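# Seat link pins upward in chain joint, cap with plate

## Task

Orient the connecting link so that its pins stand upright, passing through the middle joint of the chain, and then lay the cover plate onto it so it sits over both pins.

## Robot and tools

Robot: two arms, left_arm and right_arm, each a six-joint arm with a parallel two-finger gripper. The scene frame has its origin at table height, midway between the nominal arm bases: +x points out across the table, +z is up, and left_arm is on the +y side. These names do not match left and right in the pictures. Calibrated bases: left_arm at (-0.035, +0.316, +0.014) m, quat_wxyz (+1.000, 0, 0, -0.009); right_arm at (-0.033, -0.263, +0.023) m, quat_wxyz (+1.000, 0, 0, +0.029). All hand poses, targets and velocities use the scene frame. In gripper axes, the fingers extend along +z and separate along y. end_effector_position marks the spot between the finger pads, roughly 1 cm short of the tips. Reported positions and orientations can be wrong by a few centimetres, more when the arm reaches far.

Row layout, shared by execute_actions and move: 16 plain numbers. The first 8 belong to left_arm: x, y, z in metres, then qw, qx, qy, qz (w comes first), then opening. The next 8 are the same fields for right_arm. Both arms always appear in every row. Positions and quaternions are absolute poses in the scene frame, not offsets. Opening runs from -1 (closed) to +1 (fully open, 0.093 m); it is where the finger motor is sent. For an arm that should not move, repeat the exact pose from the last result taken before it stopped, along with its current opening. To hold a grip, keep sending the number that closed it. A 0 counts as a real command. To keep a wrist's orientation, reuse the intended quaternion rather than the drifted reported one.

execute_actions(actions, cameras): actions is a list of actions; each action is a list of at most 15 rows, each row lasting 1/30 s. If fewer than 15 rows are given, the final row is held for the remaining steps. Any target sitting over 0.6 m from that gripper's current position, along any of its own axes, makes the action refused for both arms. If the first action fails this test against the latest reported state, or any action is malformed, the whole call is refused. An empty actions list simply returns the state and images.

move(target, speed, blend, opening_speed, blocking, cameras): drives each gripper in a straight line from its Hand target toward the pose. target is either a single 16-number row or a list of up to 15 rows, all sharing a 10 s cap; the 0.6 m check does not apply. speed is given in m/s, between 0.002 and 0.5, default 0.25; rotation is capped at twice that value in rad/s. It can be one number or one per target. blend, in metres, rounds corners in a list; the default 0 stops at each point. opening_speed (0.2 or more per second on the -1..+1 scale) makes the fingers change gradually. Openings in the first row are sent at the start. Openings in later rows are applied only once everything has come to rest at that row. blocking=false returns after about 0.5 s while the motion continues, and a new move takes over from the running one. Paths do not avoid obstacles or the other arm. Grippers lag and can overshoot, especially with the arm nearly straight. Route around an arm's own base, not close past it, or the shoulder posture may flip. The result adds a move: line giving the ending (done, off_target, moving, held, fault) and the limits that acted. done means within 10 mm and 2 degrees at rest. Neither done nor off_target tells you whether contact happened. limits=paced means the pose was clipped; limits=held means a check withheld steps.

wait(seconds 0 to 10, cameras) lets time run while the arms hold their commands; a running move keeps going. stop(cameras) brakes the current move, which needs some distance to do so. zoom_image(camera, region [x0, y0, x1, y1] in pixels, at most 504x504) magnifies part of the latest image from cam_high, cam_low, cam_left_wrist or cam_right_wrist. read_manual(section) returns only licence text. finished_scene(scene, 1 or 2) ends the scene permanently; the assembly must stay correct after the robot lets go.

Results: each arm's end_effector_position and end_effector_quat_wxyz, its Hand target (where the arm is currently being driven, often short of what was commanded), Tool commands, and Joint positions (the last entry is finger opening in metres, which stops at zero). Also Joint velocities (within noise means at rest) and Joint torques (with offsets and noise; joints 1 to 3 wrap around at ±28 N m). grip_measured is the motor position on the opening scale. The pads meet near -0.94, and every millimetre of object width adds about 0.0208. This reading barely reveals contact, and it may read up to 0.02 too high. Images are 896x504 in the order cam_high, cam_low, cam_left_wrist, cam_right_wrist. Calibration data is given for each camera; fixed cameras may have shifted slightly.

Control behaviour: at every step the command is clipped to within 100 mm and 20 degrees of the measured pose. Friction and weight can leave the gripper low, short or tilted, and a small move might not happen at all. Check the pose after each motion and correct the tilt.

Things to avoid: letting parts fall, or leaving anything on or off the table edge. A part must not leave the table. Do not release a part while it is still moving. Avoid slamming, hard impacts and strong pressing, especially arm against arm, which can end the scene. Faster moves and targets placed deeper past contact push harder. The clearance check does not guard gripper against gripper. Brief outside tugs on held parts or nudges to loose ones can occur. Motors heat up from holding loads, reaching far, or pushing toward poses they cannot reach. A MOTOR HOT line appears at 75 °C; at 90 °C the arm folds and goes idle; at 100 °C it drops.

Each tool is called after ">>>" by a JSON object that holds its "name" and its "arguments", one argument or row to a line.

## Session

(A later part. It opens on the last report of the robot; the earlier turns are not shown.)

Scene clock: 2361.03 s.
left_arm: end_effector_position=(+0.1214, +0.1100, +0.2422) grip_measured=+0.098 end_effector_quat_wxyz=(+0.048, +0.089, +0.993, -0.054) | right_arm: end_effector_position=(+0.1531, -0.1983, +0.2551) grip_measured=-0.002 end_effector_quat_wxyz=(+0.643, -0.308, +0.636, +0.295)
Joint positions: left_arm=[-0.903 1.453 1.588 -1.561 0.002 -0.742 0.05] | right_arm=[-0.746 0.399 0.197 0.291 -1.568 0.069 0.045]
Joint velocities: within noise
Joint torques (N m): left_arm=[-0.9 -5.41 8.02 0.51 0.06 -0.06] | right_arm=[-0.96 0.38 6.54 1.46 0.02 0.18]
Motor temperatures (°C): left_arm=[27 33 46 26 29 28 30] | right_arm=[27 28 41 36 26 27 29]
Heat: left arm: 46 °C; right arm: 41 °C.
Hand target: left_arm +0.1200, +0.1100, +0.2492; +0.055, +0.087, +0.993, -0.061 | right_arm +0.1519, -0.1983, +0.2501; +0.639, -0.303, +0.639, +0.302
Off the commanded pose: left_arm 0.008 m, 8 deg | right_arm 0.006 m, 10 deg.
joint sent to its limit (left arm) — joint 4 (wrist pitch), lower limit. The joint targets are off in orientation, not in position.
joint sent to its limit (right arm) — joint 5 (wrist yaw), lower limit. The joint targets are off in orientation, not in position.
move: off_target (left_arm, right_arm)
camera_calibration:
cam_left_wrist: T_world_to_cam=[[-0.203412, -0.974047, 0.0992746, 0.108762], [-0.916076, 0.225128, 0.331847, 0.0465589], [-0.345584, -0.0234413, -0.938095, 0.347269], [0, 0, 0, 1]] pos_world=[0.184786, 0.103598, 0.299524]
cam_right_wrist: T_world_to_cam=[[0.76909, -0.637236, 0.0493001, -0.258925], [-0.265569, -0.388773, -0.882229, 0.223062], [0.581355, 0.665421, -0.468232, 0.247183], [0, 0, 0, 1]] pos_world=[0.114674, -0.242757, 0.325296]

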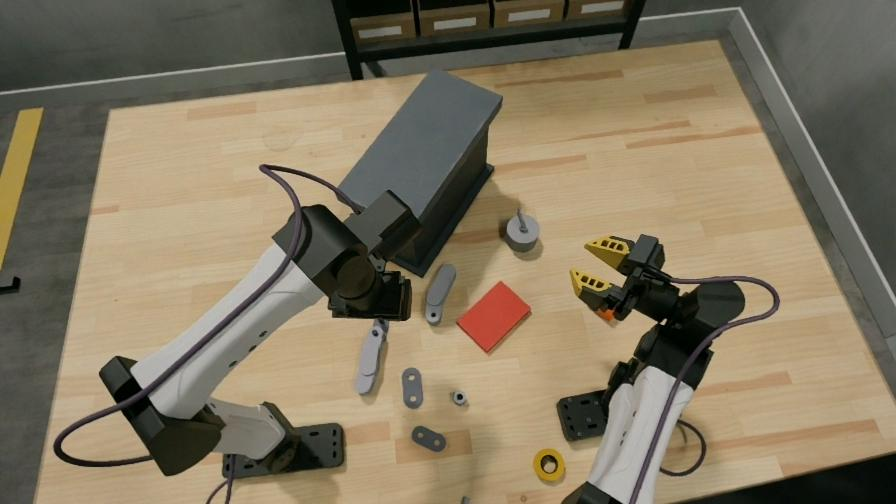

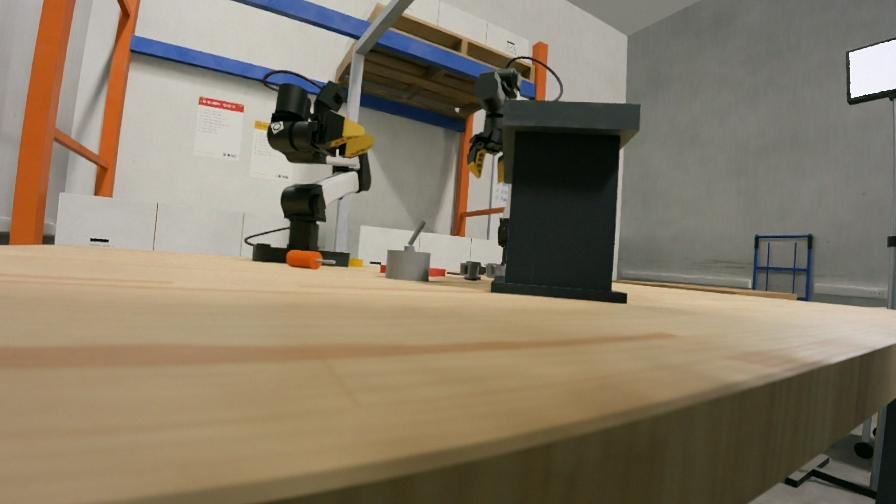

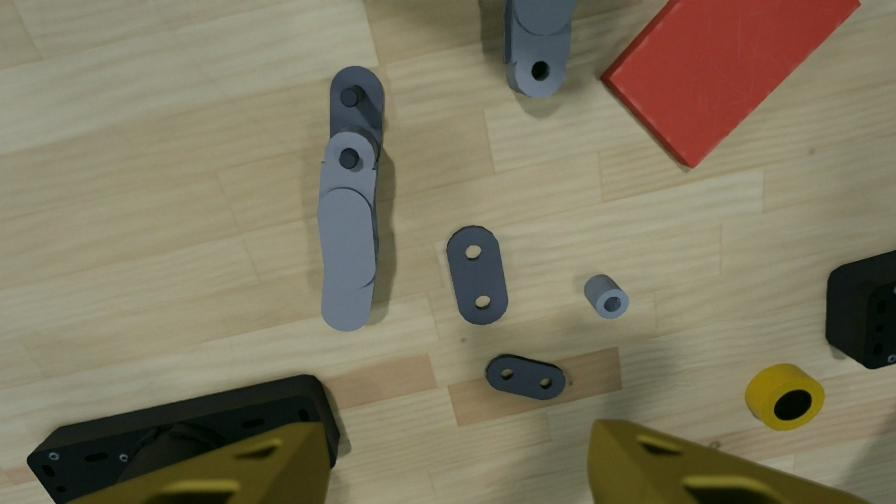

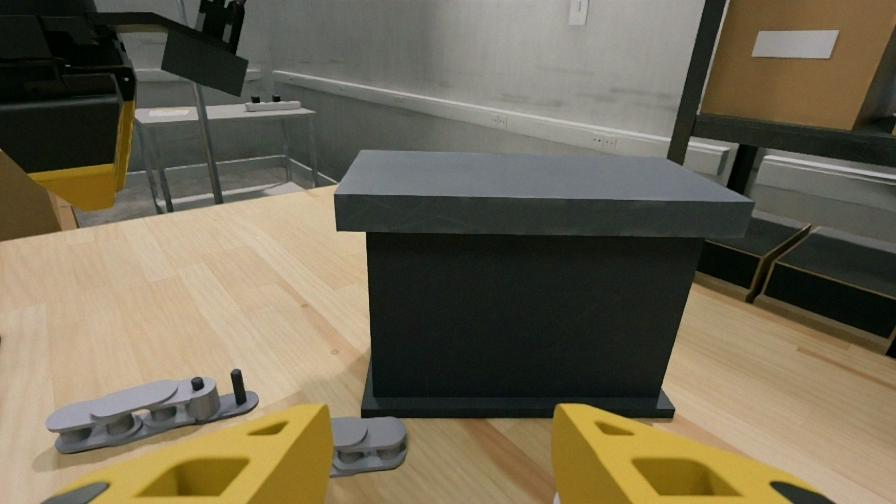

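>>> {"name": "move", "arguments": {
  "target": [
    [0.08,0.21,0.22,0.462,0.3314,0.8001,-0.1913,0.1,0.16,-0.12,0.22,0.3314,-0.4,0.8001,0.2,0.1]
  ],
  "speed": 0.2
}}

Scene clock: 2430.17 s.
left_arm: end_effector_position=(+0.0792, +0.2120, +0.2188) grip_measured=+0.098 end_effector_quat_wxyz=(+0.464, +0.321, +0.807, -0.174) | right_arm: end_effector_position=(+0.1585, -0.1205, +0.2129) grip_measured=+0.098 end_effector_quat_wxyz=(+0.337, -0.411, +0.821, +0.209)
Joint positions: left_arm=[-0.74 0.17 0.671 -1.035 -0.017 0.009 0.05] | right_arm=[0.234 0.826 0.809 -0.882 -0.505 -0.456 0.05]
Joint velocities: within noise
Joint torques (N m): left_arm=[0.29 2.28 5.91 1.96 0.22 0.1] | right_arm=[0.58 -0.83 10.96 1.68 -0.07 0.17]
Motor temperatures (°C): left_arm=[27 33 47 27 29 28 29] | right_arm=[27 28 41 36 26 27 29]
Heat: left arm: 47 °C; right arm: 41 °C.
Hand target: left_arm +0.0795, +0.2097, +0.2201; +0.468, +0.324, +0.803, -0.178 | right_arm +0.1600, -0.1200, +0.2199; +0.340, -0.410, +0.821, +0.205
Off the commanded pose: left_arm 0.002 m, 2 deg | right_arm 0.007 m, 1 deg.
move: done
camera_calibration:
cam_left_wrist: T_world_to_cam=[[-0.688892, -0.72411, -0.0330508, 0.216296], [-0.590144, 0.586751, -0.554485, 0.0842209], [0.420901, -0.362476, -0.831537, 0.301009], [0, 0, 0, 1]] pos_world=[0.0720121, 0.216314, 0.304148]
cam_right_wrist: T_world_to_cam=[[0.826496, -0.561245, -0.0436869, -0.191571], [-0.543642, -0.775606, -0.320762, 0.0954484], [0.146142, 0.288859, -0.946152, 0.297816], [0, 0, 0, 1]] pos_world=[0.166699, -0.119514, 0.304026]

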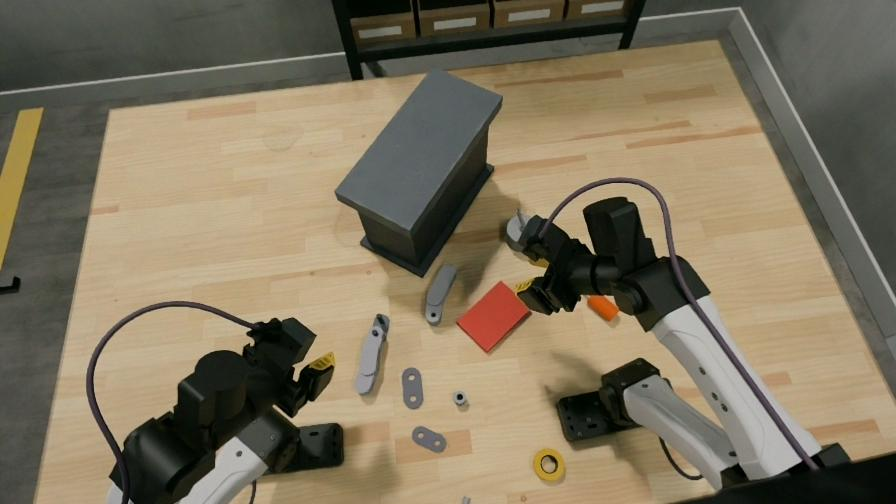

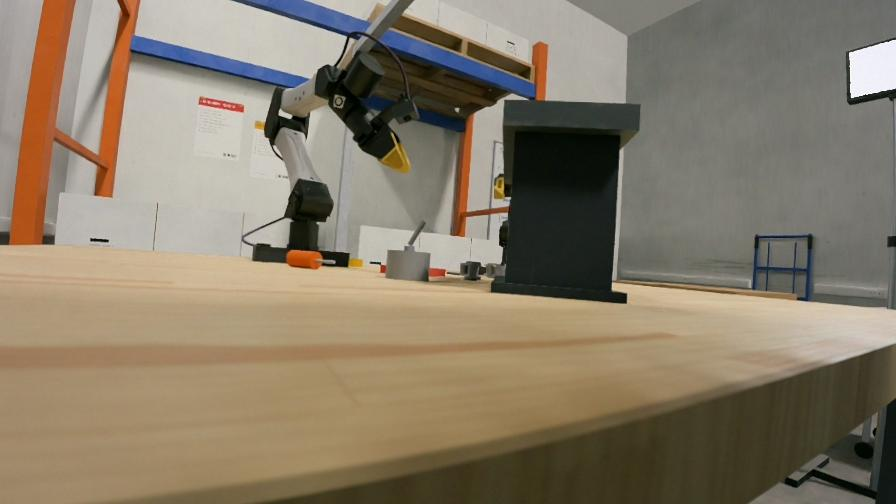

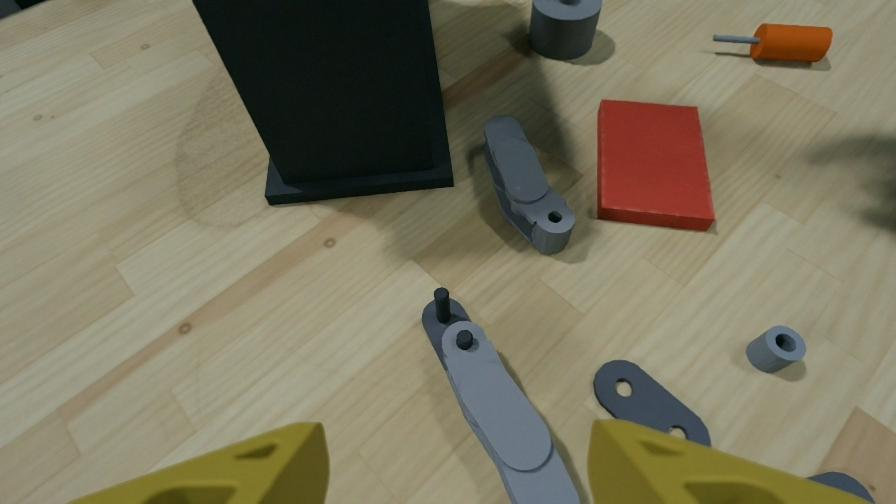

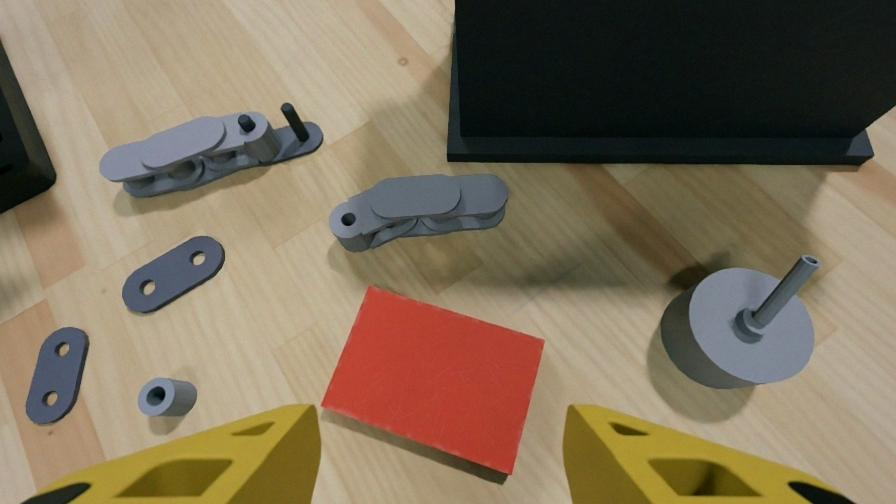

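>>> {"name": "zoom_image", "arguments": {
  "camera": "cam_right_wrist",
  "region": [310, 140, 530, 270]
}}

>>> {"name": "zoom_image", "arguments": {
  "camera": "cam_left_wrist",
  "region": [400, 90, 620, 370]
}}

Scaled by 2.291 from the camera's 896x504 image, which has a finer 1280x720 frame.

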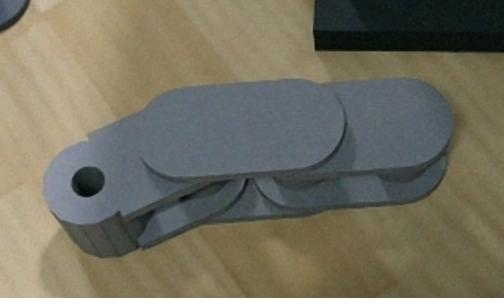

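Scaled by 1.800 from the camera's 896x504 image, which has a finer 1280x720 frame.

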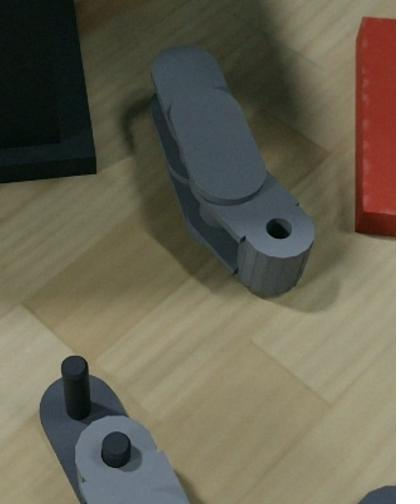

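>>> {"name": "move", "arguments": {
  "target": [
    [0.08,0.21,0.22,0.462,0.3314,0.8001,-0.1913,0.1,0.16,-0.06,0.20,0,-0.766,0.6428,0,0.1],
    [0.08,0.21,0.22,0.462,0.3314,0.8001,-0.1913,0.1,0.17,0.0,0.13,0,-0.9763,0.2164,0,0.1]
  ],
  "speed": 0.3,
  "blend": 0.03
}}

Scene clock: 2477.23 s.
left_arm: end_effector_position=(+0.0805, +0.2111, +0.2204) grip_measured=+0.098 end_effector_quat_wxyz=(+0.468, +0.327, +0.800, -0.187) | right_arm: end_effector_position=(+0.1712, +0.0006, +0.1370) grip_measured=+0.098 end_effector_quat_wxyz=(-0.009, +0.975, -0.223, -0.001)
Joint positions: left_arm=[-0.283 0.179 0.671 -1.056 0.403 0.252 0.05] | right_arm=[0.848 1.793 1.495 -1.257 -0.009 -1.785 0.05]
Joint velocities: within noise
Joint torques (N m): left_arm=[0.24 3.59 6.74 1.7 0.35 0.08] | right_arm=[0.5 -7.72 6 0.38 0.11 0.01]
Motor temperatures (°C): left_arm=[27 31 48 35 29 28 28] | right_arm=[27 28 46 36 26 27 29]
Heat: left arm: 48 °C; right arm: 46 °C.
Hand target: left_arm +0.0799, +0.2098, +0.2199; +0.462, +0.331, +0.801, -0.190 | right_arm +0.1700, -0.0001, +0.1301; +0.000, +0.976, -0.217, +0.000
Off the commanded pose: left_arm 0.001 m, 1 deg | right_arm 0.007 m, 1 deg.
move: done
camera_calibration:
cam_left_wrist: T_world_to_cam=[[-0.706886, -0.706895, -0.0247263, 0.212516], [-0.570584, 0.590538, -0.5707, 0.0875821], [0.418027, -0.389312, -0.820786, 0.305021], [0, 0, 0, 1]] pos_world=[0.0726904, 0.217254, 0.305595]
cam_right_wrist: T_world_to_cam=[[0.409167, 0.912238, 0.0201084, -0.0755482], [0.804264, -0.370971, 0.464263, -0.166629], [0.430978, -0.173789, -0.885469, 0.132413], [0, 0, 0, 1]] pos_world=[0.107858, 0.0301153, 0.196126]

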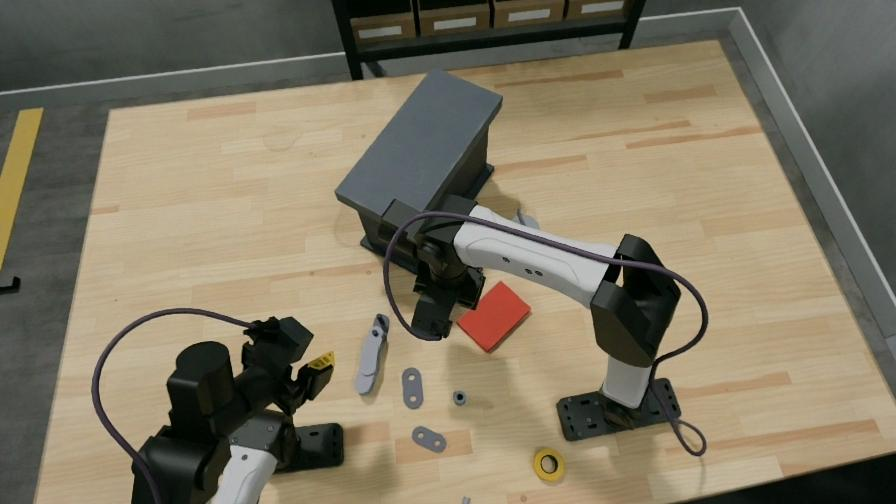

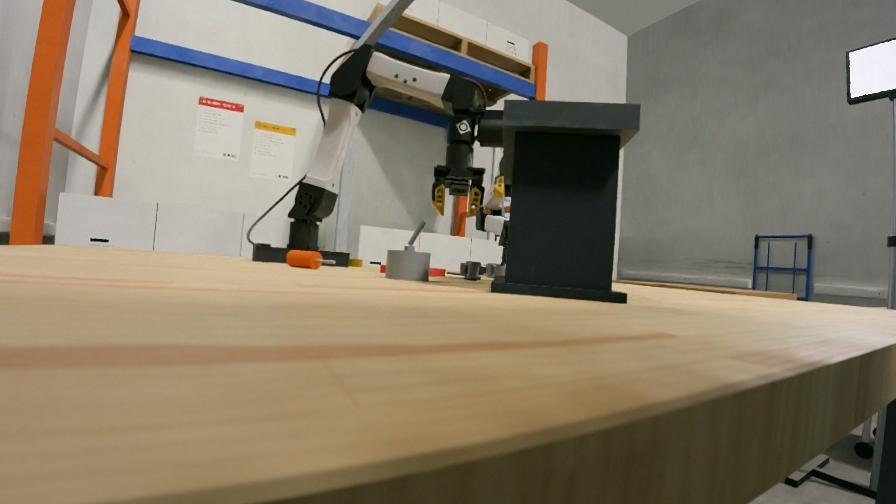

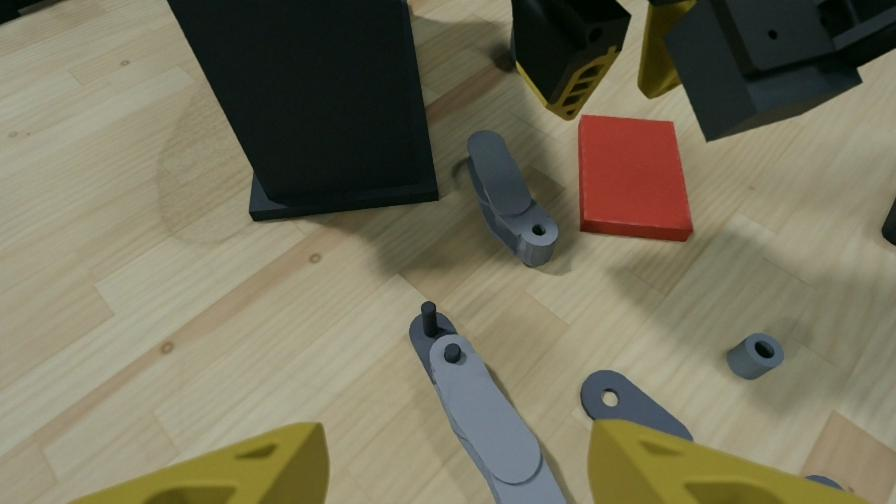

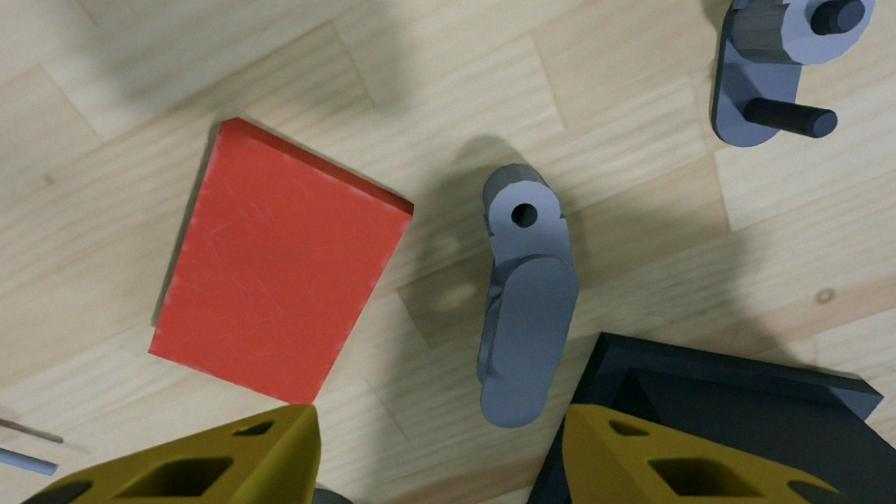

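>>> {"name": "move", "arguments": {
  "target": [
    [0.08,0.21,0.22,0.462,0.3314,0.8001,-0.1913,0.1,0.16,-0.06,0.20,0,-0.766,0.6428,0,0.1],
    [0.10,0.12,0.16,0.3769,0.1604,0.9099,-0.0664,0.1,0.16,-0.12,0.22,0.3314,-0.4,0.8001,0.2,0.1],
    [0.142,0.039,0.072,0.3769,0.1604,0.9099,-0.0664,0.1,0.16,-0.12,0.22,0.3314,-0.4,0.8001,0.2,0.1]
  ],
  "speed": 0.3,
  "blend": 0.02
}}

>>> {"name": "zoom_image", "arguments": {
  "camera": "cam_right_wrist",
  "region": [200, 50, 560, 290]
}}

Scene clock: 2559.77 s.
left_arm: end_effector_position=(+0.1407, +0.0431, +0.0716) grip_measured=+0.098 end_effector_quat_wxyz=(+0.379, +0.160, +0.910, -0.060) | right_arm: end_effector_position=(+0.1611, -0.1195, +0.2229) grip_measured=+0.098 end_effector_quat_wxyz=(+0.341, -0.415, +0.819, +0.201)
Joint positions: left_arm=[-1.291 1.469 0.664 -0.254 -0.629 -0.792 0.05] | right_arm=[0.249 0.84 0.852 -0.9 -0.484 -0.456 0.05]
Joint velocities: within noise
Joint torques (N m): left_arm=[0.27 -4.23 6.94 1.26 -0.11 0.06] | right_arm=[-0.77 -2 6.78 1.88 -0.27 0.19]
Motor temperatures (°C): left_arm=[27 32 48 37 29 28 28] | right_arm=[27 34 39 33 26 27 29]
Heat: left arm: 48 °C; right arm: 39 °C.
Hand target: left_arm +0.1419, +0.0391, +0.0720; +0.377, +0.161, +0.910, -0.066 | right_arm +0.1600, -0.1199, +0.2200; +0.340, -0.411, +0.821, +0.205
Off the commanded pose: left_arm 0.004 m, 1 deg | right_arm 0.003 m, 1 deg.
move: done
camera_calibration:
cam_left_wrist: T_world_to_cam=[[-0.35205, -0.935639, -0.0253046, 0.0926787], [-0.879614, 0.339968, -0.332717, 0.173422], [0.319905, -0.0948746, -0.942687, 0.102116], [0, 0, 0, 1]] pos_world=[0.152505, 0.037444, 0.156309]
cam_right_wrist: T_world_to_cam=[[0.827862, -0.560437, -0.0235532, -0.197315], [-0.537412, -0.78042, -0.319584, 0.0990109], [0.160725, 0.277229, -0.947265, 0.303112], [0, 0, 0, 1]] pos_world=[0.167842, -0.117344, 0.314122]

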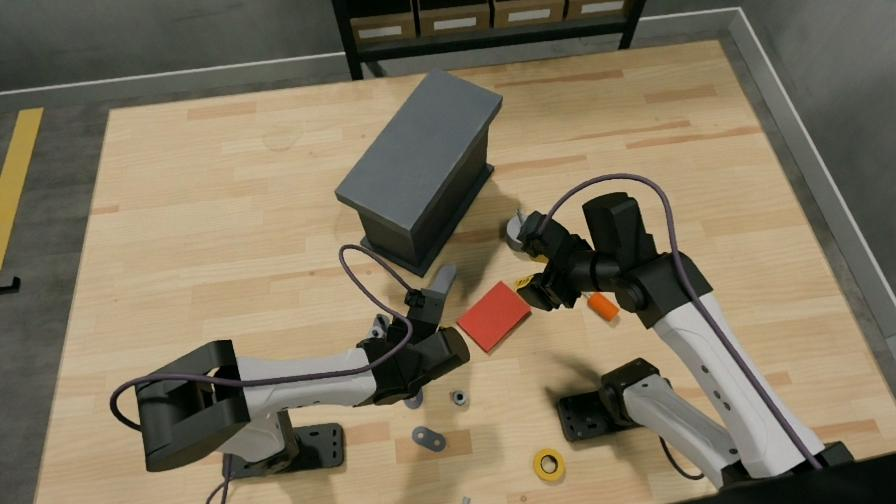

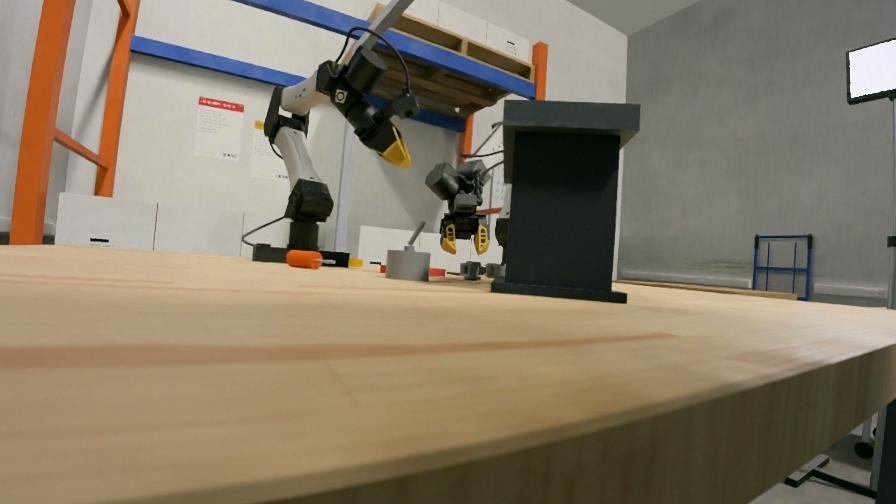

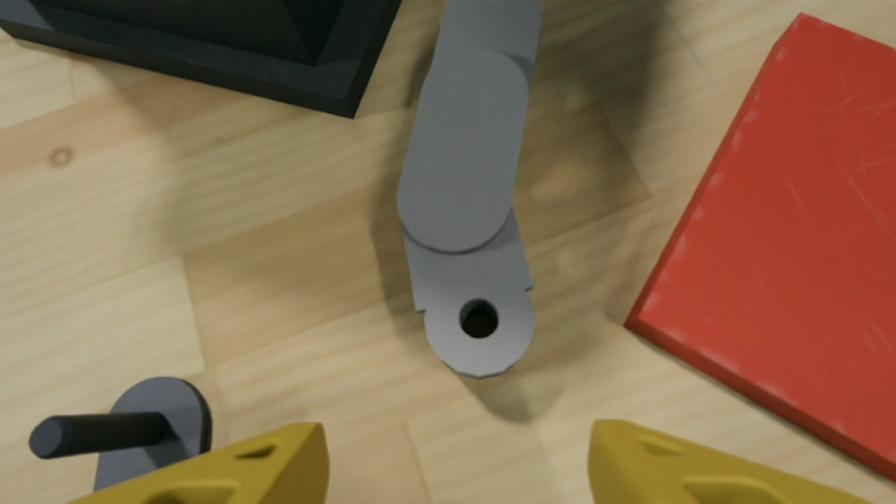

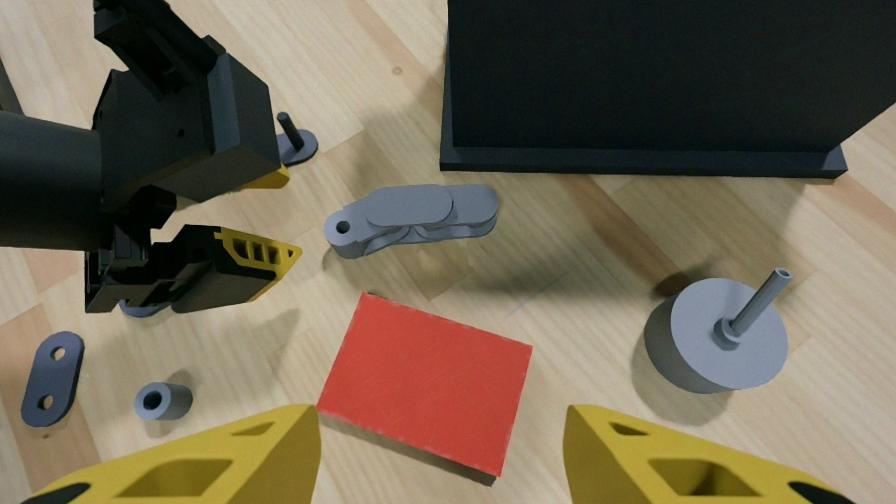

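Scaled by 1.400 from the camera's 896x504 image, which has a finer 1280x720 frame.

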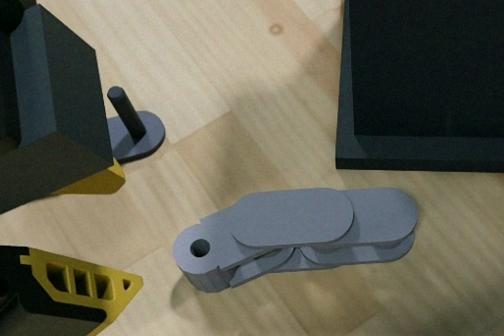

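>>> {"name": "move", "arguments": {
  "target": [
    [0.1735,0.0220,0.036,0.3769,0.1604,0.9099,-0.0664,0.1,0.16,-0.12,0.22,0.3314,-0.4,0.8001,0.2,0.1]
  ],
  "speed": 0.08
}}

>>> {"name": "zoom_image", "arguments": {
  "camera": "cam_right_wrist",
  "region": [200, 50, 560, 290]
}}

Scene clock: 2573.47 s.
left_arm: end_effector_position=(+0.1711, +0.0284, +0.0339) grip_measured=+0.098 end_effector_quat_wxyz=(+0.377, +0.160, +0.911, -0.057) | right_arm: end_effector_position=(+0.1612, -0.1194, +0.2230) grip_measured=+0.098 end_effector_quat_wxyz=(+0.341, -0.415, +0.819, +0.201)
Joint positions: left_arm=[-1.195 1.666 0.664 -0.009 -0.579 -0.694 0.05] | right_arm=[0.249 0.84 0.852 -0.9 -0.484 -0.456 0.05]
Joint velocities: within noise
Joint torques (N m): left_arm=[0.24 -5.24 6.94 1.31 -0.1 0.1] | right_arm=[-0.77 -1.92 6.86 1.89 -0.24 0.24]
Motor temperatures (°C): left_arm=[27 32 47 35 29 28 27] | right_arm=[27 32 40 35 26 27 29]
Heat: left arm: 47 °C; right arm: 40 °C.
Hand target: left_arm +0.1734, +0.0222, +0.0361; +0.377, +0.160, +0.910, -0.066 | right_arm +0.1600, -0.1200, +0.2200; +0.340, -0.410, +0.821, +0.205
Off the commanded pose: left_arm 0.007 m, 1 deg | right_arm 0.003 m, 1 deg.
move: done
camera_calibration:
cam_left_wrist: T_world_to_cam=[[-0.350388, -0.936136, -0.0296189, 0.0885057], [-0.88157, 0.340315, -0.327141, 0.192811], [0.316328, -0.088515, -0.944511, 0.0559792], [0, 0, 0, 1]] pos_world=[0.18328, 0.0221918, 0.118571]
cam_right_wrist: T_world_to_cam=[[0.827727, -0.560644, -0.0233578, -0.197441], [-0.537458, -0.780157, -0.320146, 0.0993082], [0.161265, 0.277547, -0.94708, 0.303092], [0, 0, 0, 1]] pos_world=[0.167923, -0.117341, 0.314234]

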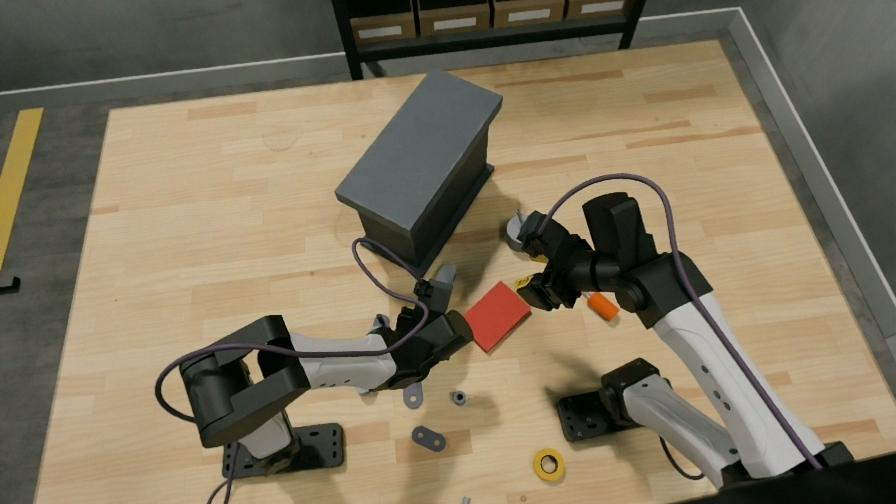

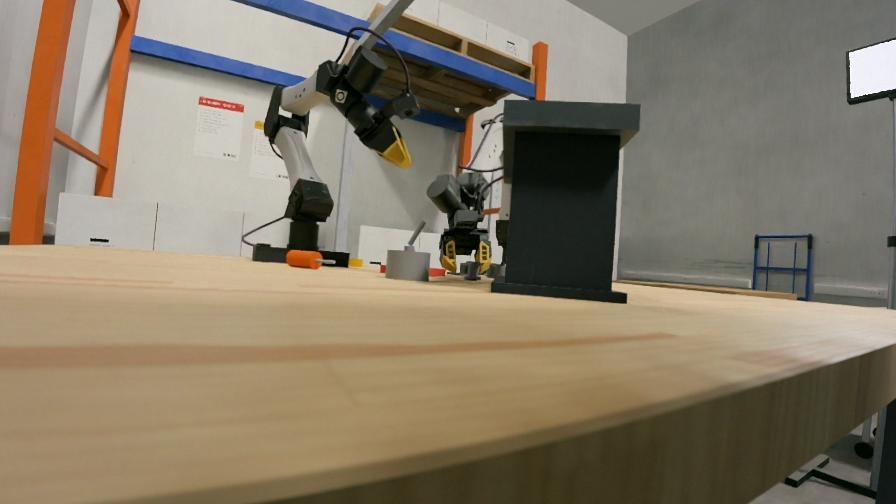

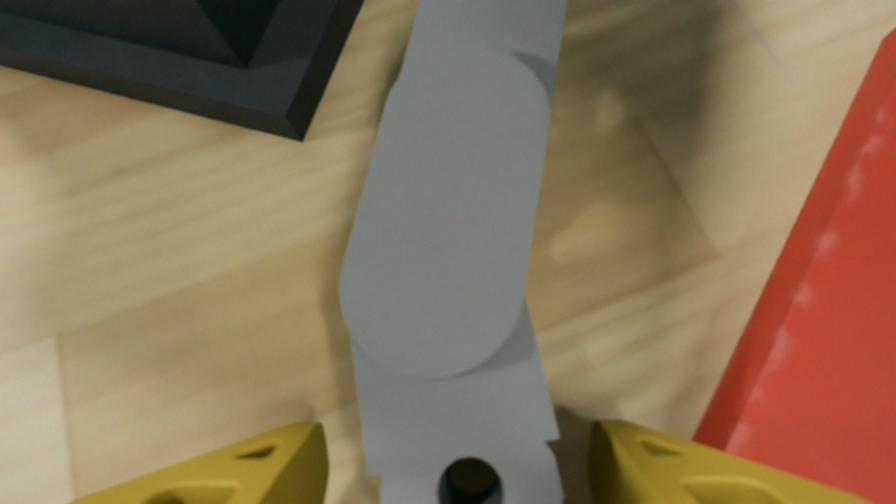

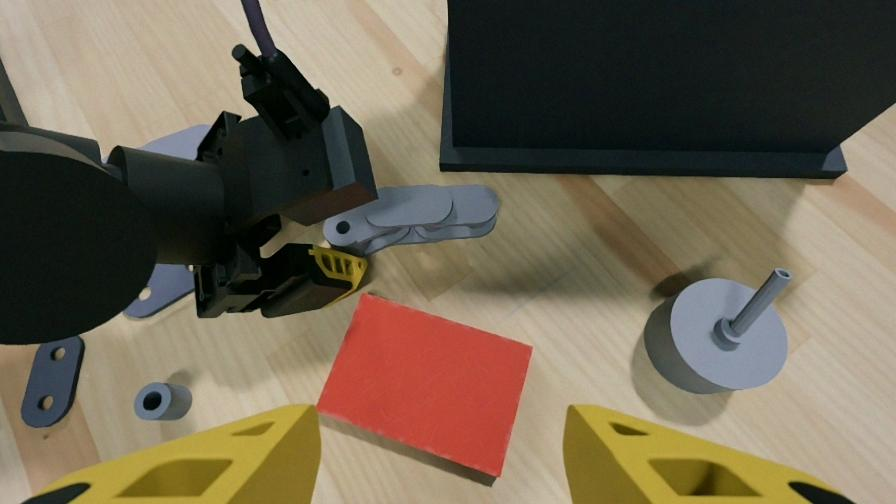

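Scaled by 1.400 from the camera's 896x504 image, which has a finer 1280x720 frame.

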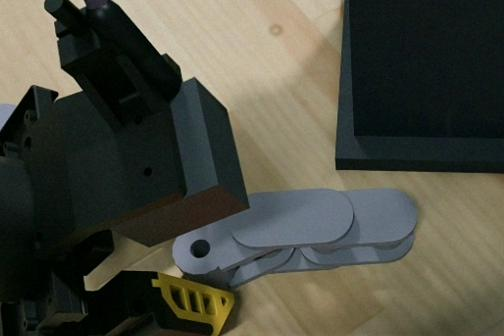

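>>> {"name": "move", "arguments": {
  "target": [
    [0.1735,0.0220,0.036,0.3769,0.1604,0.9099,-0.0664,-0.6,0.16,-0.12,0.22,0.3314,-0.4,0.8001,0.2,0.1],
    [0.162,0.040,0.038,0.3596,0.316,0.8682,-0.1309,-0.6,0.16,-0.12,0.22,0.3314,-0.4,0.8001,0.2,0.1],
    [0.150,0.053,0.038,0.3536,0.3536,0.8536,-0.1464,-0.6,0.16,-0.12,0.22,0.3314,-0.4,0.8001,0.2,0.1]
  ],
  "speed": 0.06,
  "blend": 0.008,
  "opening_speed": 0.8
}}

>>> {"name": "zoom_image", "arguments": {
  "camera": "cam_right_wrist",
  "region": [200, 50, 560, 290]
}}

Scene clock: 2590.63 s.
left_arm: end_effector_position=(+0.1503, +0.0555, +0.0329) grip_measured=-0.523 end_effector_quat_wxyz=(+0.348, +0.347, +0.860, -0.137) | right_arm: end_effector_position=(+0.1612, -0.1194, +0.2230) grip_measured=+0.098 end_effector_quat_wxyz=(+0.341, -0.415, +0.819, +0.201)
Joint positions: left_arm=[-1.045 1.415 0.384 0.203 -0.21 -0.214 0.02] | right_arm=[0.249 0.84 0.852 -0.9 -0.484 -0.456 0.05]
Joint velocities: within noise
Joint torques (N m): left_arm=[0.1 -5.45 5.5 1.62 0.16 0.16] | right_arm=[-0.76 -2.02 6.74 1.91 -0.28 0.2]
Motor temperatures (°C): left_arm=[27 33 47 35 29 28 28] | right_arm=[27 31 41 36 26 27 29]
Heat: left arm: 47 °C; right arm: 41 °C.
Hand target: left_arm +0.1500, +0.0530, +0.0380; +0.354, +0.353, +0.854, -0.146 | right_arm +0.1600, -0.1200, +0.2200; +0.340, -0.411, +0.821, +0.205
Off the commanded pose: left_arm 0.006 m, 2 deg | right_arm 0.003 m, 1 deg.
move: done; blend cut to 0 m at target 1
camera_calibration:
cam_left_wrist: T_world_to_cam=[[-0.704178, -0.709771, -0.0189215, 0.146844], [-0.670219, 0.673263, -0.312288, 0.114167], [0.234392, -0.207225, -0.949799, 0.0830957], [0, 0, 0, 1]] pos_world=[0.160444, 0.0445807, 0.117356]
cam_right_wrist: T_world_to_cam=[[0.827727, -0.560644, -0.0233578, -0.197441], [-0.537458, -0.780157, -0.320146, 0.0993082], [0.161265, 0.277547, -0.94708, 0.303092], [0, 0, 0, 1]] pos_world=[0.167923, -0.117341, 0.314234]

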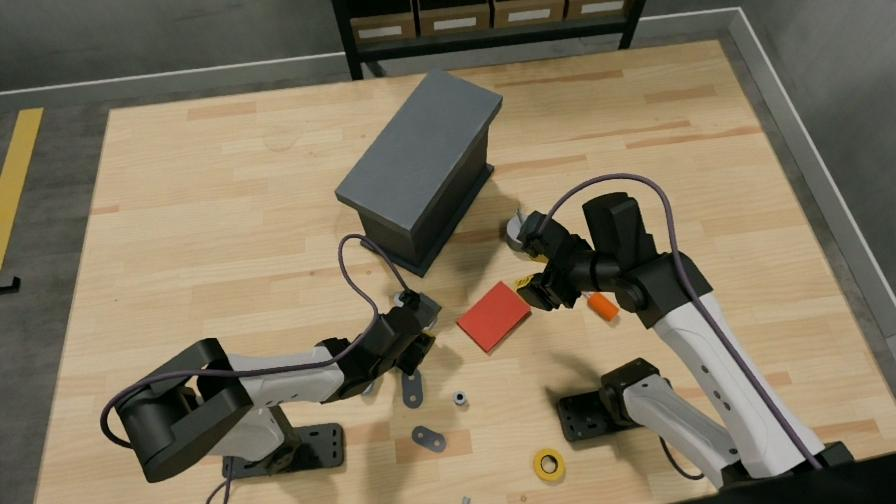

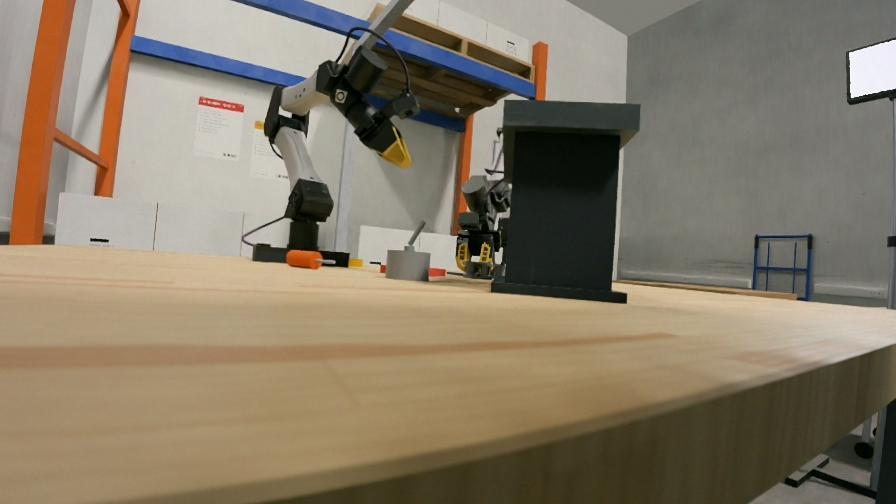

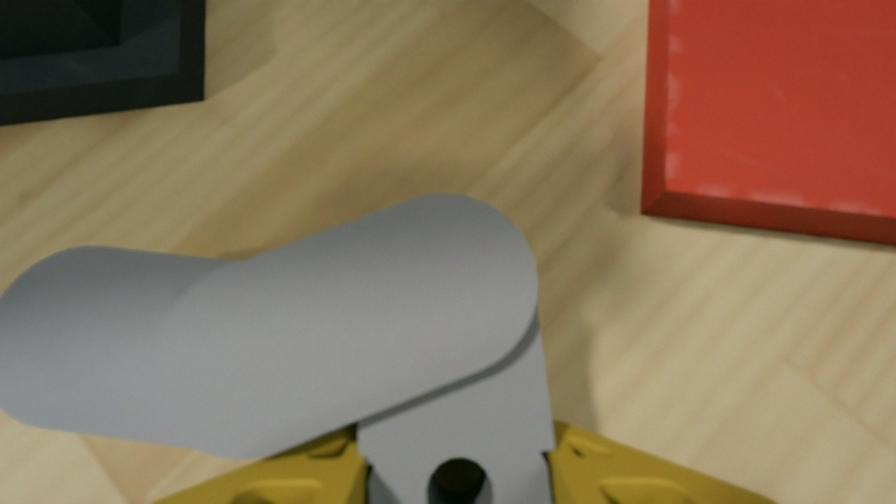

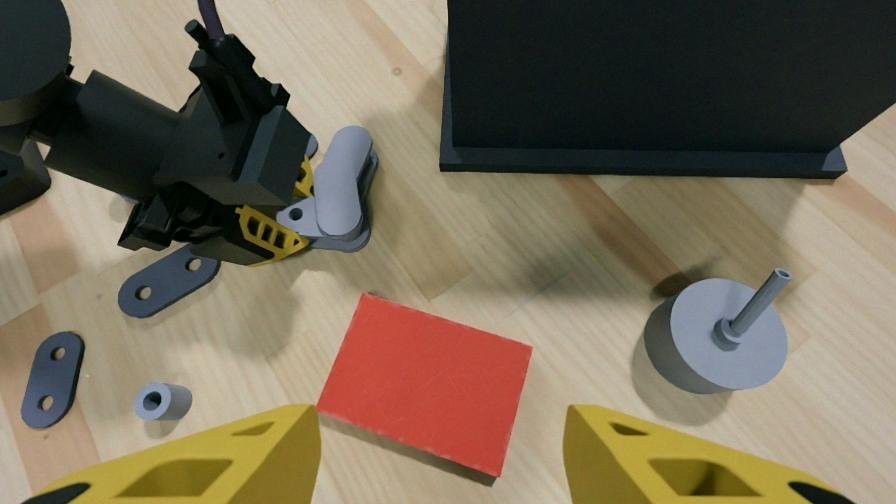

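Scaled by 1.400 from the camera's 896x504 image, which has a finer 1280x720 frame.

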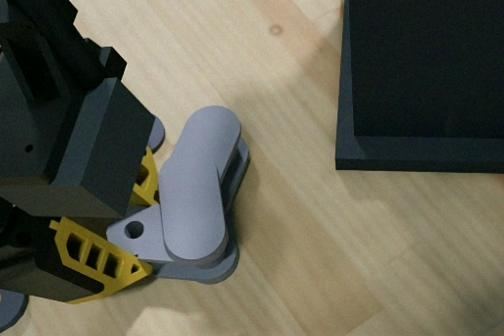

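>>> {"name": "move", "arguments": {
  "target": [
    [0.155,0.035,0.125,0.3536,0.3536,0.8536,-0.1464,-0.6,0.16,-0.12,0.22,0.3314,-0.4,0.8001,0.2,0.1]
  ],
  "speed": 0.12
}}

>>> {"name": "zoom_image", "arguments": {
  "camera": "cam_right_wrist",
  "region": [100, 50, 460, 290]
}}

Scene clock: 2633.13 s.
left_arm: end_effector_position=(+0.1459, +0.0512, +0.0958) grip_measured=-0.523 end_effector_quat_wxyz=(+0.315, +0.364, +0.868, -0.121) | right_arm: end_effector_position=(+0.1612, -0.1194, +0.2230) grip_measured=+0.098 end_effector_quat_wxyz=(+0.341, -0.415, +0.819, +0.201)
Joint positions: left_arm=[-1.056 1.253 0.632 -0.286 -0.195 -0.213 0.02] | right_arm=[0.249 0.84 0.852 -0.9 -0.484 -0.455 0.05]
Joint velocities: within noise
Joint torques (N m): left_arm=[-0.8 -6.06 10.81 1.73 -0.09 0.03] | right_arm=[-0.75 -2.07 6.61 1.92 -0.21 0.14]
Motor temperatures (°C): left_arm=[27 33 46 39 29 28 29] | right_arm=[27 29 41 38 26 27 29]
Heat: left arm: 46 °C; right arm: 41 °C.
Hand target: left_arm +0.1540, +0.0364, +0.1255; +0.353, +0.353, +0.854, -0.147 | right_arm +0.1600, -0.1200, +0.2200; +0.340, -0.410, +0.821, +0.205
Off the commanded pose: left_arm 0.035 m, 6 deg | right_arm 0.003 m, 1 deg.
move: off_target (left_arm)
camera_calibration:
cam_left_wrist: T_world_to_cam=[[-0.720653, -0.692629, -0.0304161, 0.14447], [-0.66815, 0.705554, -0.236154, 0.124471], [0.185027, -0.149862, -0.97124, 0.149311], [0, 0, 0, 1]] pos_world=[0.159652, 0.0346191, 0.178806]
cam_right_wrist: T_world_to_cam=[[0.827575, -0.560858, -0.0236351, -0.19738], [-0.537737, -0.779969, -0.320137, 0.0993738], [0.161117, 0.277647, -0.947076, 0.303127], [0, 0, 0, 1]] pos_world=[0.167945, -0.117356, 0.314233]

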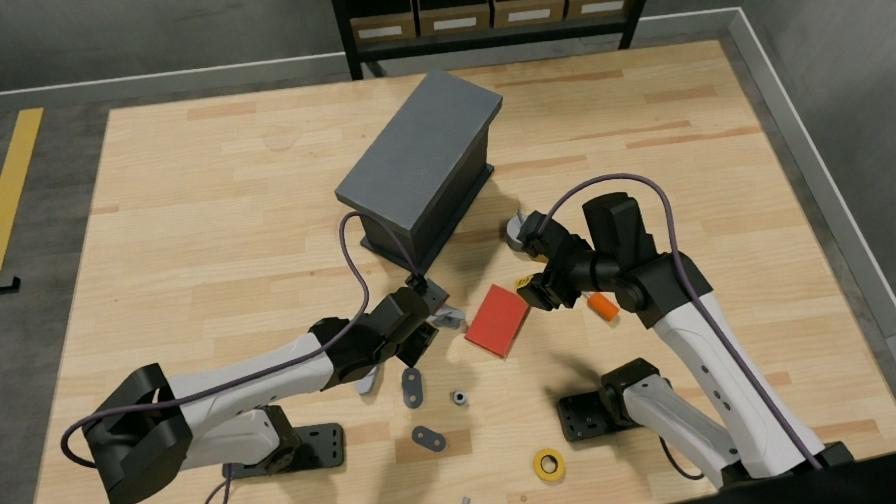

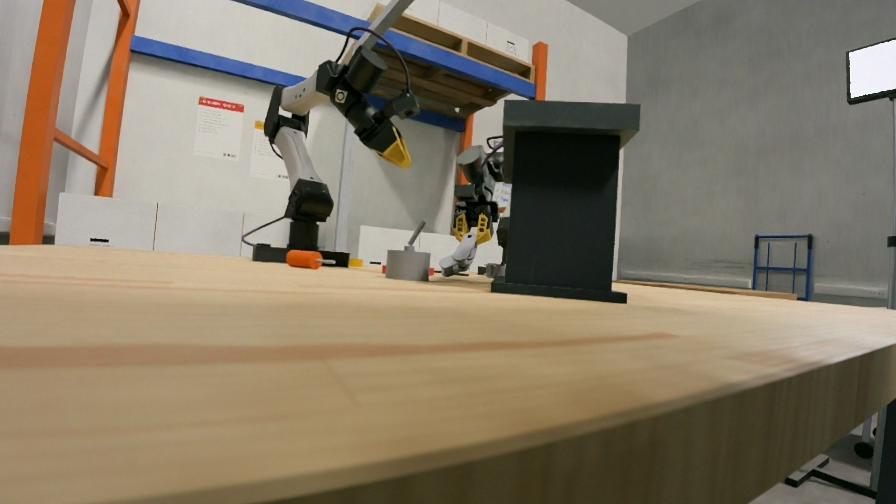

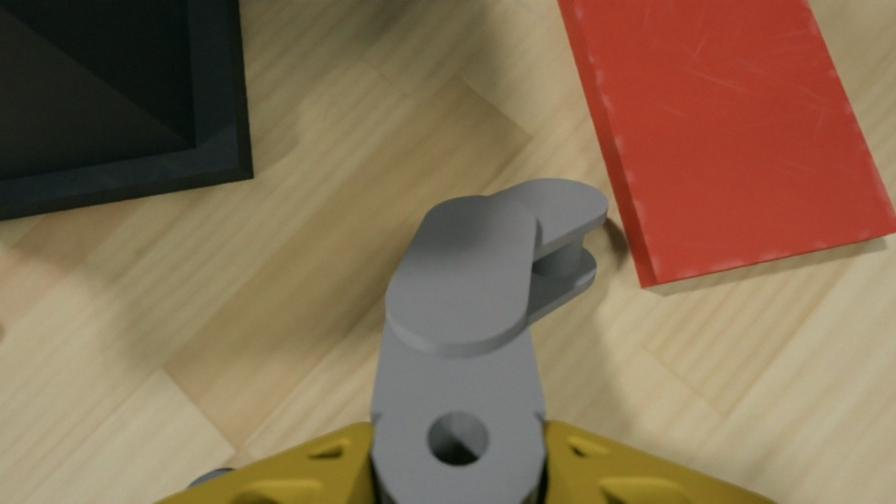

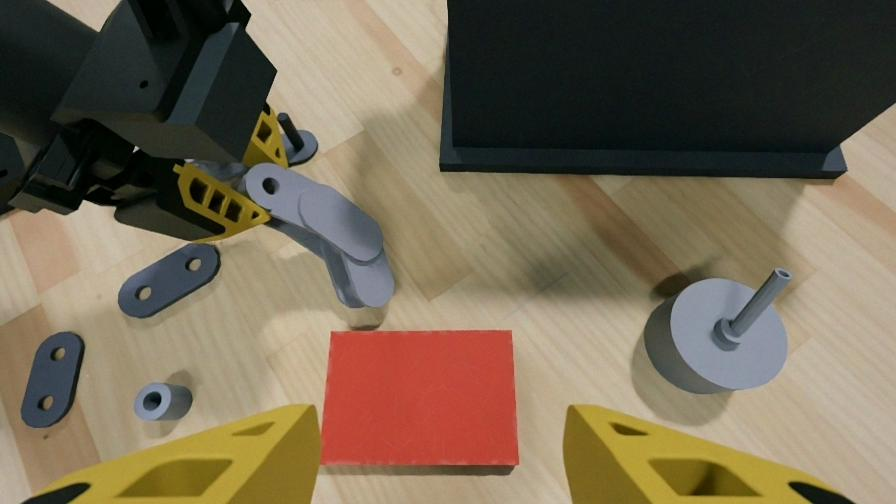

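Scaled by 1.400 from the camera's 896x504 image, which has a finer 1280x720 frame.

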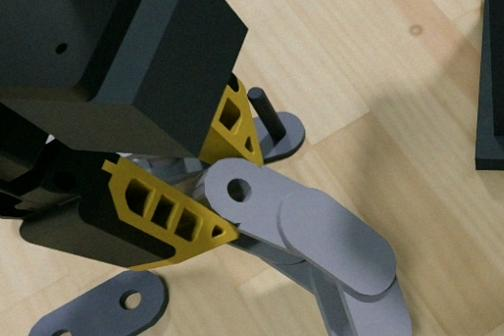

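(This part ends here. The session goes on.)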